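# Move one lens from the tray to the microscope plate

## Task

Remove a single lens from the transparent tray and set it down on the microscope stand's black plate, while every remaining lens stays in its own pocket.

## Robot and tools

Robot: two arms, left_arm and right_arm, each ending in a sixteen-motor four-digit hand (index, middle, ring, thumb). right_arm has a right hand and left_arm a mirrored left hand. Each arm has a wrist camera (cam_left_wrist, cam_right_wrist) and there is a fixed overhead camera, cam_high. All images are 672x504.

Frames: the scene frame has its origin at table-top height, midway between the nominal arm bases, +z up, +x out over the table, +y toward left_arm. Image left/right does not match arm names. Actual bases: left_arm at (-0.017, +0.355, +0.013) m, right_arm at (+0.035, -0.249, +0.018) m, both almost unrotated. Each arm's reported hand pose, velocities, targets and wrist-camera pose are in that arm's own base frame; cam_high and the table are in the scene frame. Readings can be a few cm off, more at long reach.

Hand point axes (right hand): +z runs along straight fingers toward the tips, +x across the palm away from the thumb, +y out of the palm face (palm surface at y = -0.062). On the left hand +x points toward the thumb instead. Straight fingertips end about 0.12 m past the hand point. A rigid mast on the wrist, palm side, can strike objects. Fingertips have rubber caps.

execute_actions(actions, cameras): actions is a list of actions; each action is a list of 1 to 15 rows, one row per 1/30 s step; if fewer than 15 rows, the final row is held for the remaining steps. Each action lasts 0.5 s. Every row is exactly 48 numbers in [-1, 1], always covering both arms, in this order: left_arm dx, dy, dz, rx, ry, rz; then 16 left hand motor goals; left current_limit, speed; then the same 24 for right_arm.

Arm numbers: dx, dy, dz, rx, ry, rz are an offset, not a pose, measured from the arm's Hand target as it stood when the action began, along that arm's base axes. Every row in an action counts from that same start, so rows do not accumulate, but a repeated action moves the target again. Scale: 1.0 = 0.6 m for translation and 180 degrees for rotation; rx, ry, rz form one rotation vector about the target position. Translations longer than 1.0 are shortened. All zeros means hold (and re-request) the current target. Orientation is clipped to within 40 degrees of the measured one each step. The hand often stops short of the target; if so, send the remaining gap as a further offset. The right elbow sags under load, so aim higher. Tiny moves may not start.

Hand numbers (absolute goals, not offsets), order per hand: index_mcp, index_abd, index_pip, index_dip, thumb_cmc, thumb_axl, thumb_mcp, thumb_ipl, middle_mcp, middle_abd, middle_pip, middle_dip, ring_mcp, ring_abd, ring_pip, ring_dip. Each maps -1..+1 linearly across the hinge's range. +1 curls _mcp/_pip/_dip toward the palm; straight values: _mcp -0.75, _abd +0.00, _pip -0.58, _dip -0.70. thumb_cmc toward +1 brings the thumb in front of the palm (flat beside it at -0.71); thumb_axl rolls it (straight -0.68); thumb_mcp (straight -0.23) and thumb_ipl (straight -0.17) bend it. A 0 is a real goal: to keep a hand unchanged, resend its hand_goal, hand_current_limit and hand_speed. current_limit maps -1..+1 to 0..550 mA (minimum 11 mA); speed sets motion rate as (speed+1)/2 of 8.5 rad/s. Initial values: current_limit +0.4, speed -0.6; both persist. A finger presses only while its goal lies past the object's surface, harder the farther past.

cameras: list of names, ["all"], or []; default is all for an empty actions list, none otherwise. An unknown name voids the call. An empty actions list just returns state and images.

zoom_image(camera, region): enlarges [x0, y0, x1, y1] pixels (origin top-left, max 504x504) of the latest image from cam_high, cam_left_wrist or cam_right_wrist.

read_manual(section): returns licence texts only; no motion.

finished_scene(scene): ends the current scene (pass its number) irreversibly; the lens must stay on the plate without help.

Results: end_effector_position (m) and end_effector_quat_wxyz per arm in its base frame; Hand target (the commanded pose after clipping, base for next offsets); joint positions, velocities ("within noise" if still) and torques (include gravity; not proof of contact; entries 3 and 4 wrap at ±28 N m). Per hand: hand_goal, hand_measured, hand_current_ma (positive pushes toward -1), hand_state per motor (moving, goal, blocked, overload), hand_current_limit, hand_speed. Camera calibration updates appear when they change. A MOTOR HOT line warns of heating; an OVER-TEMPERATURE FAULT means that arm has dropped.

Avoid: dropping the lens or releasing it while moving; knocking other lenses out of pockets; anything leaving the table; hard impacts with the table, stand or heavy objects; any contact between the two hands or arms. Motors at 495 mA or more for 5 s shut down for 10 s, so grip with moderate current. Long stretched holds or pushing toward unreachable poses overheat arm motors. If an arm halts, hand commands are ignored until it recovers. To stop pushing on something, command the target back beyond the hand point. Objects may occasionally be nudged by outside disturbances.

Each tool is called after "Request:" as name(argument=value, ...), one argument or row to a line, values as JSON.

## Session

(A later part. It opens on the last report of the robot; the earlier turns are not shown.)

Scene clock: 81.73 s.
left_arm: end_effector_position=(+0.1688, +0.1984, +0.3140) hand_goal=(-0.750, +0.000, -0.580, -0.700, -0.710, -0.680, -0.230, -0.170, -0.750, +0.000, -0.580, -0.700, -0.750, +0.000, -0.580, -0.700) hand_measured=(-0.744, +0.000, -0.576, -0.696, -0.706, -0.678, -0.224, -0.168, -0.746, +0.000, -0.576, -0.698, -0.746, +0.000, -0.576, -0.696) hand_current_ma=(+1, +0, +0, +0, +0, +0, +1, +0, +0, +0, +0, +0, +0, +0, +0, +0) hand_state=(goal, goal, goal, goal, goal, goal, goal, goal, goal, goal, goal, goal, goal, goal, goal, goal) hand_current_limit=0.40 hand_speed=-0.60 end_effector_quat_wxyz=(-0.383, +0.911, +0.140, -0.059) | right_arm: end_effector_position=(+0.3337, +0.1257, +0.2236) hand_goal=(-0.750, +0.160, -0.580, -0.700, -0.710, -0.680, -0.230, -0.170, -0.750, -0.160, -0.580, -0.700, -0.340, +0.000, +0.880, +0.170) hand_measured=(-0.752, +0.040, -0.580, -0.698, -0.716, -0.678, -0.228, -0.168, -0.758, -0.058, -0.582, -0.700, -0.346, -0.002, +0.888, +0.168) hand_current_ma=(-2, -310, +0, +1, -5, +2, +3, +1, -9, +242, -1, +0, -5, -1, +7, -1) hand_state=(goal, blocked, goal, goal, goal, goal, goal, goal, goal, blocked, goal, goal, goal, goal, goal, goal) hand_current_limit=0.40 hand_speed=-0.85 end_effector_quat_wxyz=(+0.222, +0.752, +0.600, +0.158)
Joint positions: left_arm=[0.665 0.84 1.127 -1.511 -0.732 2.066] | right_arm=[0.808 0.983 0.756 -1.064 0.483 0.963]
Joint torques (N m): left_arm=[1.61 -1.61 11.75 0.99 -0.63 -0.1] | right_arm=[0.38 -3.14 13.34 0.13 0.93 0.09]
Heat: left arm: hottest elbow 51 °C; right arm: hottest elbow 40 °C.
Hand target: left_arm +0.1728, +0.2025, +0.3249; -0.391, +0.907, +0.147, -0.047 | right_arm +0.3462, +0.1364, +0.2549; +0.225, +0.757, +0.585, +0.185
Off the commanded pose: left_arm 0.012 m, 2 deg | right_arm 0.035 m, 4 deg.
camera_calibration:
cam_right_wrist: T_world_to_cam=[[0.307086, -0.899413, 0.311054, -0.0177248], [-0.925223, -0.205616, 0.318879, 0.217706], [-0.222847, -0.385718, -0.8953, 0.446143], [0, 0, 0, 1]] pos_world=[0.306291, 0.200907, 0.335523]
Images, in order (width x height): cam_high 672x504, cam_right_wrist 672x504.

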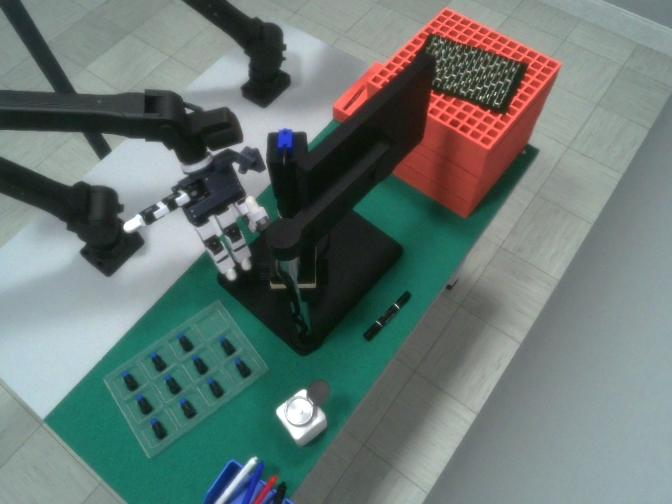

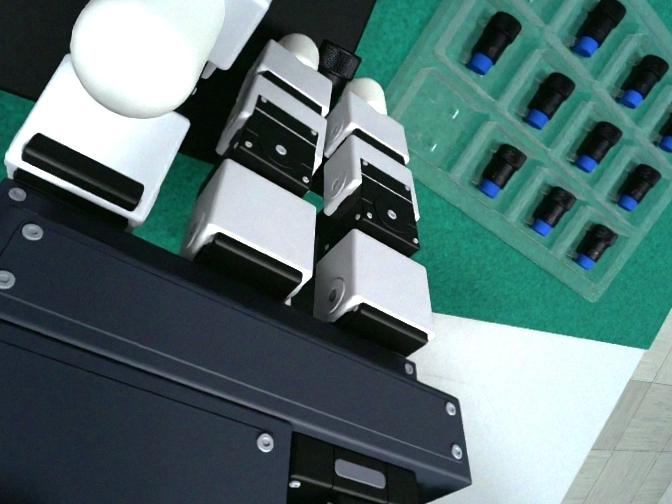

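Request:
execute_actions(
  actions=[
    [[0,0,0,0,0,0,-0.75,0,-0.58,-0.7,-0.71,-0.68,-0.23,-0.17,-0.75,0,-0.58,-0.7,-0.75,0,-0.58,-0.7,0.4,-0.6,-0.008,0.012,-0.045,0,0.011,0,-0.75,0.16,-0.58,-0.7,-0.71,-0.68,-0.23,-0.17,-0.75,-0.16,-0.58,-0.7,-0.34,0,0.88,0.17,0.4,-0.85],[0,0,0,0,0,0,-0.75,0,-0.58,-0.7,-0.71,-0.68,-0.23,-0.17,-0.75,0,-0.58,-0.7,-0.75,0,-0.58,-0.7,0.4,-0.6,-0.015,0.02,-0.09,0,0.0223,0,-0.75,0.16,-0.58,-0.7,-0.71,-0.68,-0.23,-0.17,-0.75,-0.16,-0.58,-0.7,-0.34,0,0.88,0.17,0.4,-0.85]],
  ],
  cameras=["cam_right_wrist","cam_high"],
)

Scene clock: 89.27 s.
left_arm: end_effector_position=(+0.1688, +0.1984, +0.3140) hand_goal=(-0.750, +0.000, -0.580, -0.700, -0.710, -0.680, -0.230, -0.170, -0.750, +0.000, -0.580, -0.700, -0.750, +0.000, -0.580, -0.700) hand_measured=(-0.744, +0.000, -0.576, -0.696, -0.706, -0.678, -0.224, -0.168, -0.746, +0.000, -0.576, -0.698, -0.746, +0.000, -0.576, -0.696) hand_current_ma=(+1, +0, +0, +0, +0, +0, +1, +0, +0, +0, +0, +0, +0, +0, +0, +0) hand_state=(goal, goal, goal, goal, goal, goal, goal, goal, goal, goal, goal, goal, goal, goal, goal, goal) hand_current_limit=0.40 hand_speed=-0.60 end_effector_quat_wxyz=(-0.383, +0.911, +0.140, -0.059) | right_arm: end_effector_position=(+0.3311, +0.1411, +0.1966) hand_goal=(-0.750, +0.160, -0.580, -0.700, -0.710, -0.680, -0.230, -0.170, -0.750, -0.160, -0.580, -0.700, -0.340, +0.000, +0.880, +0.170) hand_measured=(-0.752, +0.040, -0.580, -0.698, -0.716, -0.678, -0.228, -0.168, -0.758, -0.058, -0.582, -0.700, -0.344, -0.004, +0.894, +0.168) hand_current_ma=(-2, -310, +0, +1, -5, +2, +3, +1, -9, +242, -1, +0, -3, -2, +16, -1) hand_state=(goal, blocked, goal, goal, goal, goal, goal, goal, goal, blocked, goal, goal, goal, goal, goal, goal) hand_current_limit=0.40 hand_speed=-0.85 end_effector_quat_wxyz=(+0.207, +0.758, +0.604, +0.135)
Joint positions: left_arm=[0.665 0.84 1.127 -1.511 -0.732 2.066] | right_arm=[0.84 1.06 0.756 -1.053 0.455 1.016]
Joint torques (N m): left_arm=[1.61 -1.55 11.71 1.01 -0.65 -0.09] | right_arm=[0.62 -4.19 8.38 2.18 0.54 0.11]
Heat: left arm: hottest elbow 51 °C; right arm: hottest elbow 41 °C.
Hand target: left_arm +0.1728, +0.2025, +0.3249; -0.391, +0.907, +0.147, -0.047 | right_arm +0.3372, +0.1483, +0.2009; +0.205, +0.763, +0.592, +0.158
Off the commanded pose: left_arm 0.012 m, 2 deg | right_arm 0.010 m, 3 deg.
camera_calibration:
cam_right_wrist: T_world_to_cam=[[0.317777, -0.900286, 0.297495, 0.00455237], [-0.907068, -0.197279, 0.371898, 0.209514], [-0.276125, -0.388029, -0.879311, 0.44218], [0, 0, 0, 1]] pos_world=[0.310694, 0.21701, 0.309542]
Images, in order (width x height): cam_high 672x504, cam_right_wrist 672x504.

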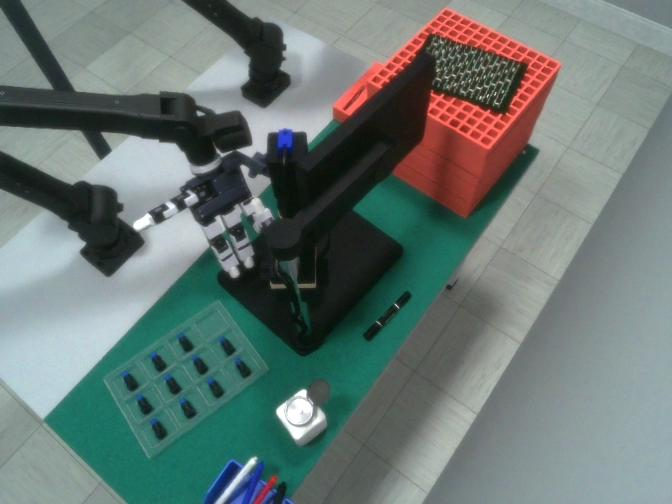

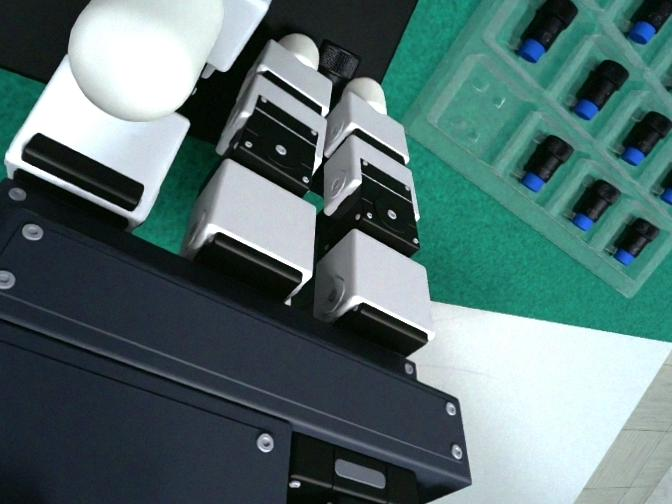

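Request:
zoom_image(
  camera="cam_high",
  region=[170, 110, 370, 310],
)

Request:
zoom_image(
  camera="cam_right_wrist",
  region=[160, 0, 460, 225],
)

Scaled by 2.520 from the camera's 672x504 image, which has a finer 960x720 frame.

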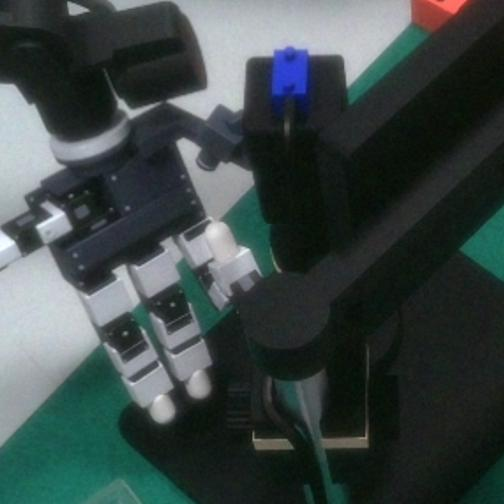

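Scaled by 1.680 from the camera's 672x504 image, which has a finer 960x720 frame.

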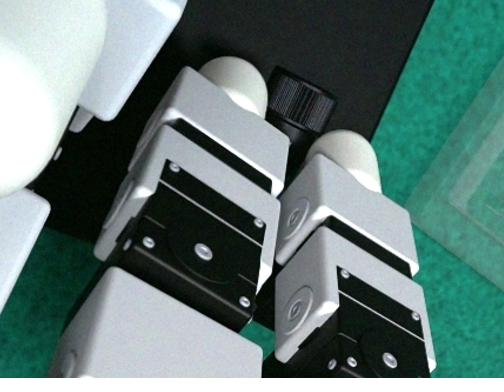

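Request:
execute_actions(
  actions=[],
  cameras=["all"],
)

Scene clock: 102.20 s.
left_arm: end_effector_position=(+0.1688, +0.1984, +0.3140) hand_goal=(-0.750, +0.000, -0.580, -0.700, -0.710, -0.680, -0.230, -0.170, -0.750, +0.000, -0.580, -0.700, -0.750, +0.000, -0.580, -0.700) hand_measured=(-0.744, +0.000, -0.576, -0.696, -0.706, -0.678, -0.224, -0.168, -0.746, +0.000, -0.576, -0.698, -0.746, +0.000, -0.576, -0.696) hand_current_ma=(+1, +0, +0, +0, +0, +0, +1, +0, +0, +0, +0, +0, +0, +0, +0, +0) hand_state=(goal, goal, goal, goal, goal, goal, goal, goal, goal, goal, goal, goal, goal, goal, goal, goal) hand_current_limit=0.40 hand_speed=-0.60 end_effector_quat_wxyz=(-0.383, +0.911, +0.140, -0.059) | right_arm: end_effector_position=(+0.3311, +0.1411, +0.1966) hand_goal=(-0.750, +0.160, -0.580, -0.700, -0.710, -0.680, -0.230, -0.170, -0.750, -0.160, -0.580, -0.700, -0.340, +0.000, +0.880, +0.170) hand_measured=(-0.752, +0.040, -0.580, -0.698, -0.716, -0.678, -0.228, -0.168, -0.758, -0.058, -0.582, -0.700, -0.344, -0.004, +0.894, +0.168) hand_current_ma=(-2, -310, +0, +1, -5, +2, +3, +1, -9, +242, -1, +0, -3, -2, +16, -1) hand_state=(goal, blocked, goal, goal, goal, goal, goal, goal, goal, blocked, goal, goal, goal, goal, goal, goal) hand_current_limit=0.40 hand_speed=-0.85 end_effector_quat_wxyz=(+0.207, +0.758, +0.604, +0.135)
Joint positions: left_arm=[0.665 0.84 1.127 -1.511 -0.732 2.066] | right_arm=[0.84 1.06 0.756 -1.053 0.455 1.016]
Joint velocities: within noise
Joint torques (N m): left_arm=[1.61 -1.55 11.75 0.99 -0.65 -0.1] | right_arm=[0.5 -4.07 8.43 2.11 0.53 0.12]
Heat: left arm: hottest elbow 51 °C; right arm: hottest elbow 41 °C.
Hand target: left_arm +0.1728, +0.2025, +0.3249; -0.391, +0.907, +0.147, -0.047 | right_arm +0.3372, +0.1483, +0.2009; +0.205, +0.763, +0.592, +0.158
Off the commanded pose: left_arm 0.012 m, 2 deg | right_arm 0.010 m, 3 deg.
camera_calibration:
cam_left_wrist: T_world_to_cam=[[-0.849005, 0.160762, 0.503335, -0.0855408], [0.507344, -0.018119, 0.861553, -0.398257], [0.147625, 0.986827, -0.0661787, -0.0717867], [0, 0, 0, 1]] pos_world=[0.140026, 0.0773768, 0.381424]
cam_right_wrist: T_world_to_cam=[[0.317777, -0.900286, 0.297495, 0.00455237], [-0.907068, -0.197279, 0.371898, 0.209514], [-0.276125, -0.388029, -0.879311, 0.44218], [0, 0, 0, 1]] pos_world=[0.310694, 0.21701, 0.309542]

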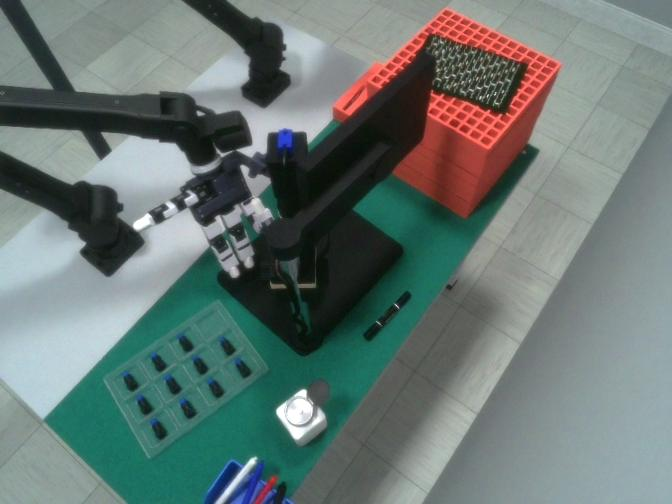

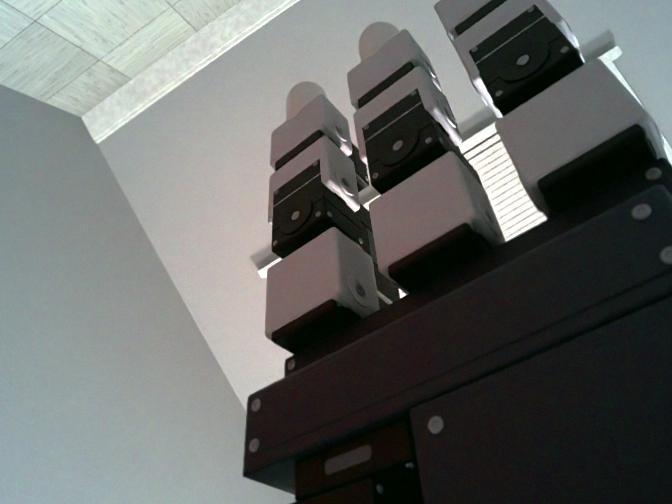

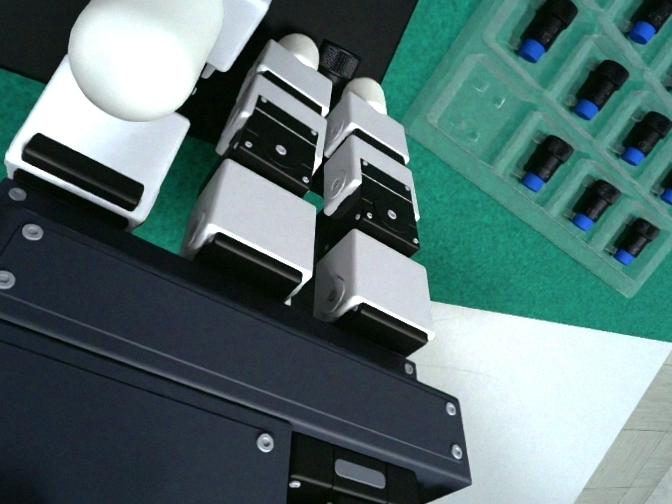

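Request:
execute_actions(
  actions=[
    [[0,0,0,0,0,0,-0.75,0,-0.58,-0.7,-0.71,-0.68,-0.23,-0.17,-0.75,0,-0.58,-0.7,-0.75,0,-0.58,-0.7,0.4,-0.6,0,0,-0.018,0,0,0,-0.75,0.16,-0.58,-0.7,-0.71,-0.68,-0.23,-0.17,-0.75,-0.16,-0.58,-0.7,-0.34,0,0.88,0.17,0.4,-0.85],[0,0,0,0,0,0,-0.75,0,-0.58,-0.7,-0.71,-0.68,-0.23,-0.17,-0.75,0,-0.58,-0.7,-0.75,0,-0.58,-0.7,0.4,-0.6,0,0,-0.035,0,0,0,-0.75,0.16,-0.58,-0.7,-0.71,-0.68,-0.23,-0.17,-0.75,-0.16,-0.58,-0.7,-0.34,0,0.88,0.17,0.4,-0.85]],
  ],
)

Request:
execute_actions(
  actions=[
    [[0,0,0,0,0,0,-0.75,0,-0.58,-0.7,-0.71,-0.68,-0.23,-0.17,-0.75,0,-0.58,-0.7,-0.75,0,-0.58,-0.7,0.4,-0.6,0,0,-0.0117,0,0,0,-0.75,0.16,-0.58,-0.7,-0.71,-0.68,-0.23,-0.17,-0.75,-0.16,-0.58,-0.7,-0.34,0,0.88,0.17,0.4,-0.85]],
  ],
  cameras=["cam_right_wrist"],
)

Scene clock: 115.83 s.
left_arm: end_effector_position=(+0.1688, +0.1984, +0.3140) hand_goal=(-0.750, +0.000, -0.580, -0.700, -0.710, -0.680, -0.230, -0.170, -0.750, +0.000, -0.580, -0.700, -0.750, +0.000, -0.580, -0.700) hand_measured=(-0.744, +0.000, -0.576, -0.696, -0.706, -0.678, -0.224, -0.168, -0.746, +0.000, -0.576, -0.698, -0.746, +0.000, -0.576, -0.696) hand_current_ma=(+1, +0, +0, +0, +0, +0, +1, +0, +0, +0, +0, +0, +0, +0, +0, +0) hand_state=(goal, goal, goal, goal, goal, goal, goal, goal, goal, goal, goal, goal, goal, goal, goal, goal) hand_current_limit=0.40 hand_speed=-0.60 end_effector_quat_wxyz=(-0.383, +0.911, +0.140, -0.059) | right_arm: end_effector_position=(+0.3318, +0.1424, +0.1784) hand_goal=(-0.750, +0.160, -0.580, -0.700, -0.710, -0.680, -0.230, -0.170, -0.750, -0.160, -0.580, -0.700, -0.340, +0.000, +0.880, +0.170) hand_measured=(-0.752, +0.040, -0.580, -0.698, -0.716, -0.678, -0.228, -0.168, -0.758, -0.058, -0.582, -0.700, -0.336, -0.004, +0.902, +0.168) hand_current_ma=(-2, -310, +0, +1, -5, +2, +3, +1, -9, +242, -1, +0, +3, -3, +35, -1) hand_state=(goal, blocked, goal, goal, goal, goal, goal, goal, goal, blocked, goal, goal, goal, goal, blocked, goal) hand_current_limit=0.40 hand_speed=-0.85 end_effector_quat_wxyz=(+0.206, +0.759, +0.602, +0.139)
Joint positions: left_arm=[0.665 0.84 1.127 -1.511 -0.732 2.066] | right_arm=[0.841 1.08 0.717 -0.985 0.455 1.019]
Joint torques (N m): left_arm=[1.61 -1.67 11.73 0.95 -0.65 -0.09] | right_arm=[0.5 -3.78 7.87 2.13 0.56 0.1]
Heat: left arm: hottest elbow 52 °C; right arm: hottest elbow 41 °C.
Hand target: left_arm +0.1728, +0.2025, +0.3249; -0.391, +0.907, +0.147, -0.047 | right_arm +0.3372, +0.1484, +0.1799; +0.204, +0.763, +0.592, +0.158
Off the commanded pose: left_arm 0.012 m, 2 deg | right_arm 0.008 m, 2 deg.

Scene clock: 116.63 s.
left_arm: end_effector_position=(+0.1688, +0.1984, +0.3140) hand_goal=(-0.750, +0.000, -0.580, -0.700, -0.710, -0.680, -0.230, -0.170, -0.750, +0.000, -0.580, -0.700, -0.750, +0.000, -0.580, -0.700) hand_measured=(-0.744, +0.000, -0.576, -0.696, -0.706, -0.678, -0.224, -0.168, -0.746, +0.000, -0.576, -0.698, -0.746, +0.000, -0.576, -0.696) hand_current_ma=(+1, +0, +0, +0, +0, +0, +1, +0, +0, +0, +0, +0, +0, +0, +0, +0) hand_state=(goal, goal, goal, goal, goal, goal, goal, goal, goal, goal, goal, goal, goal, goal, goal, goal) hand_current_limit=0.40 hand_speed=-0.60 end_effector_quat_wxyz=(-0.383, +0.911, +0.140, -0.059) | right_arm: end_effector_position=(+0.3319, +0.1424, +0.1722) hand_goal=(-0.750, +0.160, -0.580, -0.700, -0.710, -0.680, -0.230, -0.170, -0.750, -0.160, -0.580, -0.700, -0.340, +0.000, +0.880, +0.170) hand_measured=(-0.752, +0.040, -0.580, -0.698, -0.716, -0.678, -0.228, -0.168, -0.758, -0.058, -0.582, -0.700, -0.336, -0.004, +0.904, +0.168) hand_current_ma=(-2, -310, +0, +1, -5, +2, +3, +1, -9, +242, -1, +0, +4, -3, +38, -1) hand_state=(goal, blocked, goal, goal, goal, goal, goal, goal, goal, blocked, goal, goal, goal, goal, blocked, goal) hand_current_limit=0.40 hand_speed=-0.85 end_effector_quat_wxyz=(+0.206, +0.759, +0.601, +0.141)
Joint positions: left_arm=[0.665 0.84 1.127 -1.511 -0.732 2.066] | right_arm=[0.841 1.086 0.703 -0.962 0.455 1.021]
Joint torques (N m): left_arm=[1.55 -1.49 11.73 0.99 -0.64 -0.09] | right_arm=[0.44 -3.84 7.79 2.06 0.55 0.11]
Heat: left arm: hottest elbow 52 °C; right arm: hottest elbow 41 °C.
Hand target: left_arm +0.1728, +0.2025, +0.3249; -0.391, +0.907, +0.147, -0.047 | right_arm +0.3373, +0.1483, +0.1729; +0.204, +0.763, +0.592, +0.158
Off the commanded pose: left_arm 0.012 m, 2 deg | right_arm 0.008 m, 2 deg.
camera_calibration:
cam_right_wrist: T_world_to_cam=[[0.312697, -0.904334, 0.290516, 0.0161729], [-0.910728, -0.198572, 0.362137, 0.222593], [-0.269805, -0.377821, -0.885696, 0.418943], [0, 0, 0, 1]] pos_world=[0.310697, 0.217112, 0.285748]
Images, in order (width x height): cam_right_wrist 672x504.

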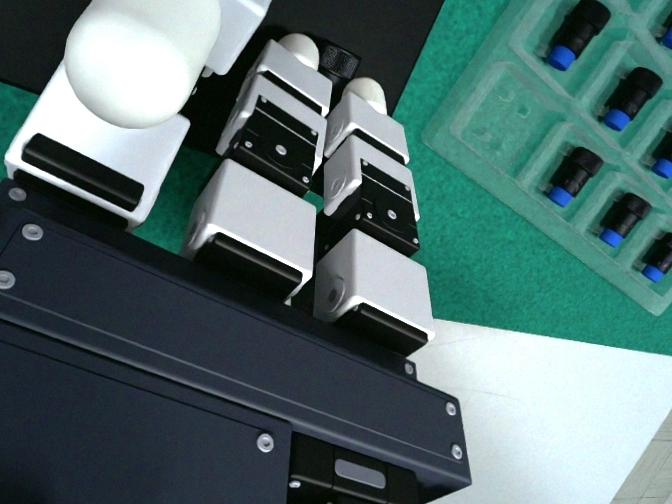

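Request:
execute_actions(
  actions=[
    [[0,0,0,0,0,0,-0.75,0,-0.58,-0.7,-0.71,-0.68,-0.23,-0.17,-0.75,0,-0.58,-0.7,-0.75,0,-0.58,-0.7,0.4,-0.6,-0.008,0,-0.01,0,0,0,-0.75,0.16,-0.58,-0.7,-0.71,-0.68,-0.23,-0.17,-0.75,-0.16,-0.58,-0.7,-0.34,0,0.88,0.17,0.4,-0.85]],
  ],
)

Request:
execute_actions(
  actions=[
    [[0,0,0,0,0,0,-0.75,0,-0.58,-0.7,-0.71,-0.68,-0.23,-0.17,-0.75,0,-0.58,-0.7,-0.75,0,-0.58,-0.7,0.4,-0.6,0,0,-0.005,0,0,0,-0.75,0.16,-0.58,-0.7,-0.71,-0.68,-0.23,-0.17,-0.75,-0.16,-0.58,-0.7,-0.34,0,0.88,0.17,0.4,-0.85]],
  ],
  cameras=["cam_right_wrist","cam_high"],
)

Scene clock: 127.50 s.
left_arm: end_effector_position=(+0.1688, +0.1984, +0.3140) hand_goal=(-0.750, +0.000, -0.580, -0.700, -0.710, -0.680, -0.230, -0.170, -0.750, +0.000, -0.580, -0.700, -0.750, +0.000, -0.580, -0.700) hand_measured=(-0.744, +0.000, -0.576, -0.696, -0.706, -0.678, -0.224, -0.168, -0.746, +0.000, -0.576, -0.698, -0.746, +0.000, -0.576, -0.696) hand_current_ma=(+1, +0, +0, +0, +0, +0, +1, +0, +0, +0, +0, +0, +0, +0, +0, +0) hand_state=(goal, goal, goal, goal, goal, goal, goal, goal, goal, goal, goal, goal, goal, goal, goal, goal) hand_current_limit=0.40 hand_speed=-0.60 end_effector_quat_wxyz=(-0.383, +0.911, +0.140, -0.059) | right_arm: end_effector_position=(+0.3301, +0.1441, +0.1678) hand_goal=(-0.750, +0.160, -0.580, -0.700, -0.710, -0.680, -0.230, -0.170, -0.750, -0.160, -0.580, -0.700, -0.340, +0.000, +0.880, +0.170) hand_measured=(-0.752, +0.040, -0.580, -0.698, -0.716, -0.678, -0.228, -0.168, -0.758, -0.058, -0.582, -0.700, -0.342, -0.004, +0.894, +0.168) hand_current_ma=(-2, -310, +0, +1, -5, +2, +3, +1, -9, +242, -1, +0, -1, -2, +16, -1) hand_state=(goal, blocked, goal, goal, goal, goal, goal, goal, goal, blocked, goal, goal, goal, goal, goal, goal) hand_current_limit=0.40 hand_speed=-0.85 end_effector_quat_wxyz=(+0.204, +0.761, +0.598, +0.147)
Joint positions: left_arm=[0.665 0.84 1.127 -1.511 -0.732 2.066] | right_arm=[0.85 1.088 0.691 -0.941 0.455 1.033]
Joint torques (N m): left_arm=[1.61 -1.49 11.73 0.99 -0.65 -0.09] | right_arm=[0.79 -3.84 7.38 1.66 0.68 0.11]
Heat: left arm: hottest elbow 52 °C; right arm: hottest elbow 40 °C.
Hand target: left_arm +0.1728, +0.2025, +0.3249; -0.391, +0.907, +0.147, -0.047 | right_arm +0.3324, +0.1483, +0.1669; +0.204, +0.763, +0.592, +0.158
Off the commanded pose: left_arm 0.012 m, 2 deg | right_arm 0.005 m, 2 deg.

Scene clock: 128.40 s.
left_arm: end_effector_position=(+0.1688, +0.1984, +0.3140) hand_goal=(-0.750, +0.000, -0.580, -0.700, -0.710, -0.680, -0.230, -0.170, -0.750, +0.000, -0.580, -0.700, -0.750, +0.000, -0.580, -0.700) hand_measured=(-0.744, +0.000, -0.576, -0.696, -0.706, -0.678, -0.224, -0.168, -0.746, +0.000, -0.576, -0.698, -0.746, +0.000, -0.576, -0.696) hand_current_ma=(+1, +0, +0, +0, +0, +0, +1, +0, +0, +0, +0, +0, +0, +0, +0, +0) hand_state=(goal, goal, goal, goal, goal, goal, goal, goal, goal, goal, goal, goal, goal, goal, goal, goal) hand_current_limit=0.40 hand_speed=-0.60 end_effector_quat_wxyz=(-0.383, +0.911, +0.140, -0.059) | right_arm: end_effector_position=(+0.3309, +0.1452, +0.1651) hand_goal=(-0.750, +0.160, -0.580, -0.700, -0.710, -0.680, -0.230, -0.170, -0.750, -0.160, -0.580, -0.700, -0.340, +0.000, +0.880, +0.170) hand_measured=(-0.752, +0.040, -0.580, -0.698, -0.716, -0.678, -0.228, -0.168, -0.758, -0.058, -0.582, -0.700, -0.344, -0.004, +0.882, +0.168) hand_current_ma=(-2, -310, +0, +1, -5, +2, +3, +1, -9, +242, -1, +0, -4, -2, +1, -1) hand_state=(goal, blocked, goal, goal, goal, goal, goal, goal, goal, blocked, goal, goal, goal, goal, goal, goal) hand_current_limit=0.40 hand_speed=-0.85 end_effector_quat_wxyz=(+0.203, +0.761, +0.598, +0.149)
Joint positions: left_arm=[0.665 0.84 1.127 -1.511 -0.732 2.066] | right_arm=[0.85 1.093 0.686 -0.925 0.455 1.033]
Joint torques (N m): left_arm=[1.55 -1.55 11.73 0.96 -0.64 -0.1] | right_arm=[0.79 -4.01 7.3 1.46 0.69 0.1]
Heat: left arm: hottest elbow 52 °C; right arm: hottest elbow 40 °C.
Hand target: left_arm +0.1728, +0.2025, +0.3249; -0.391, +0.907, +0.147, -0.047 | right_arm +0.3324, +0.1483, +0.1637; +0.205, +0.763, +0.593, +0.158
Off the commanded pose: left_arm 0.012 m, 2 deg | right_arm 0.004 m, 1 deg.
camera_calibration:
cam_right_wrist: T_world_to_cam=[[0.308112, -0.909216, 0.279988, 0.0250759], [-0.91463, -0.202123, 0.35014, 0.228679], [-0.26176, -0.363968, -0.893873, 0.41018], [0, 0, 0, 1]] pos_world=[0.308799, 0.218313, 0.279558]
Images, in order (width x height): cam_high 672x504, cam_right_wrist 672x504.

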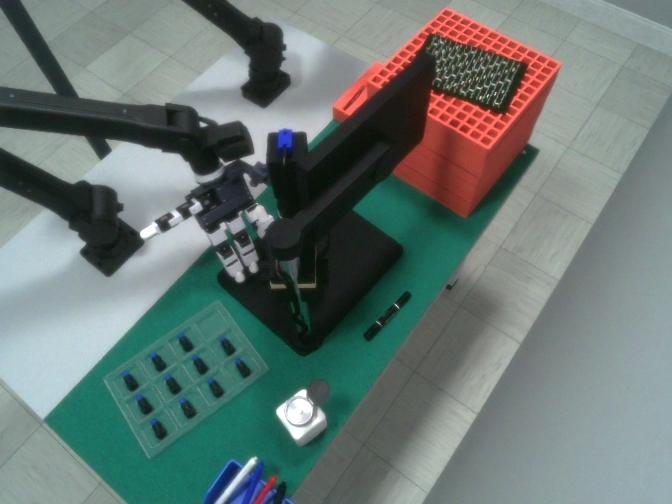

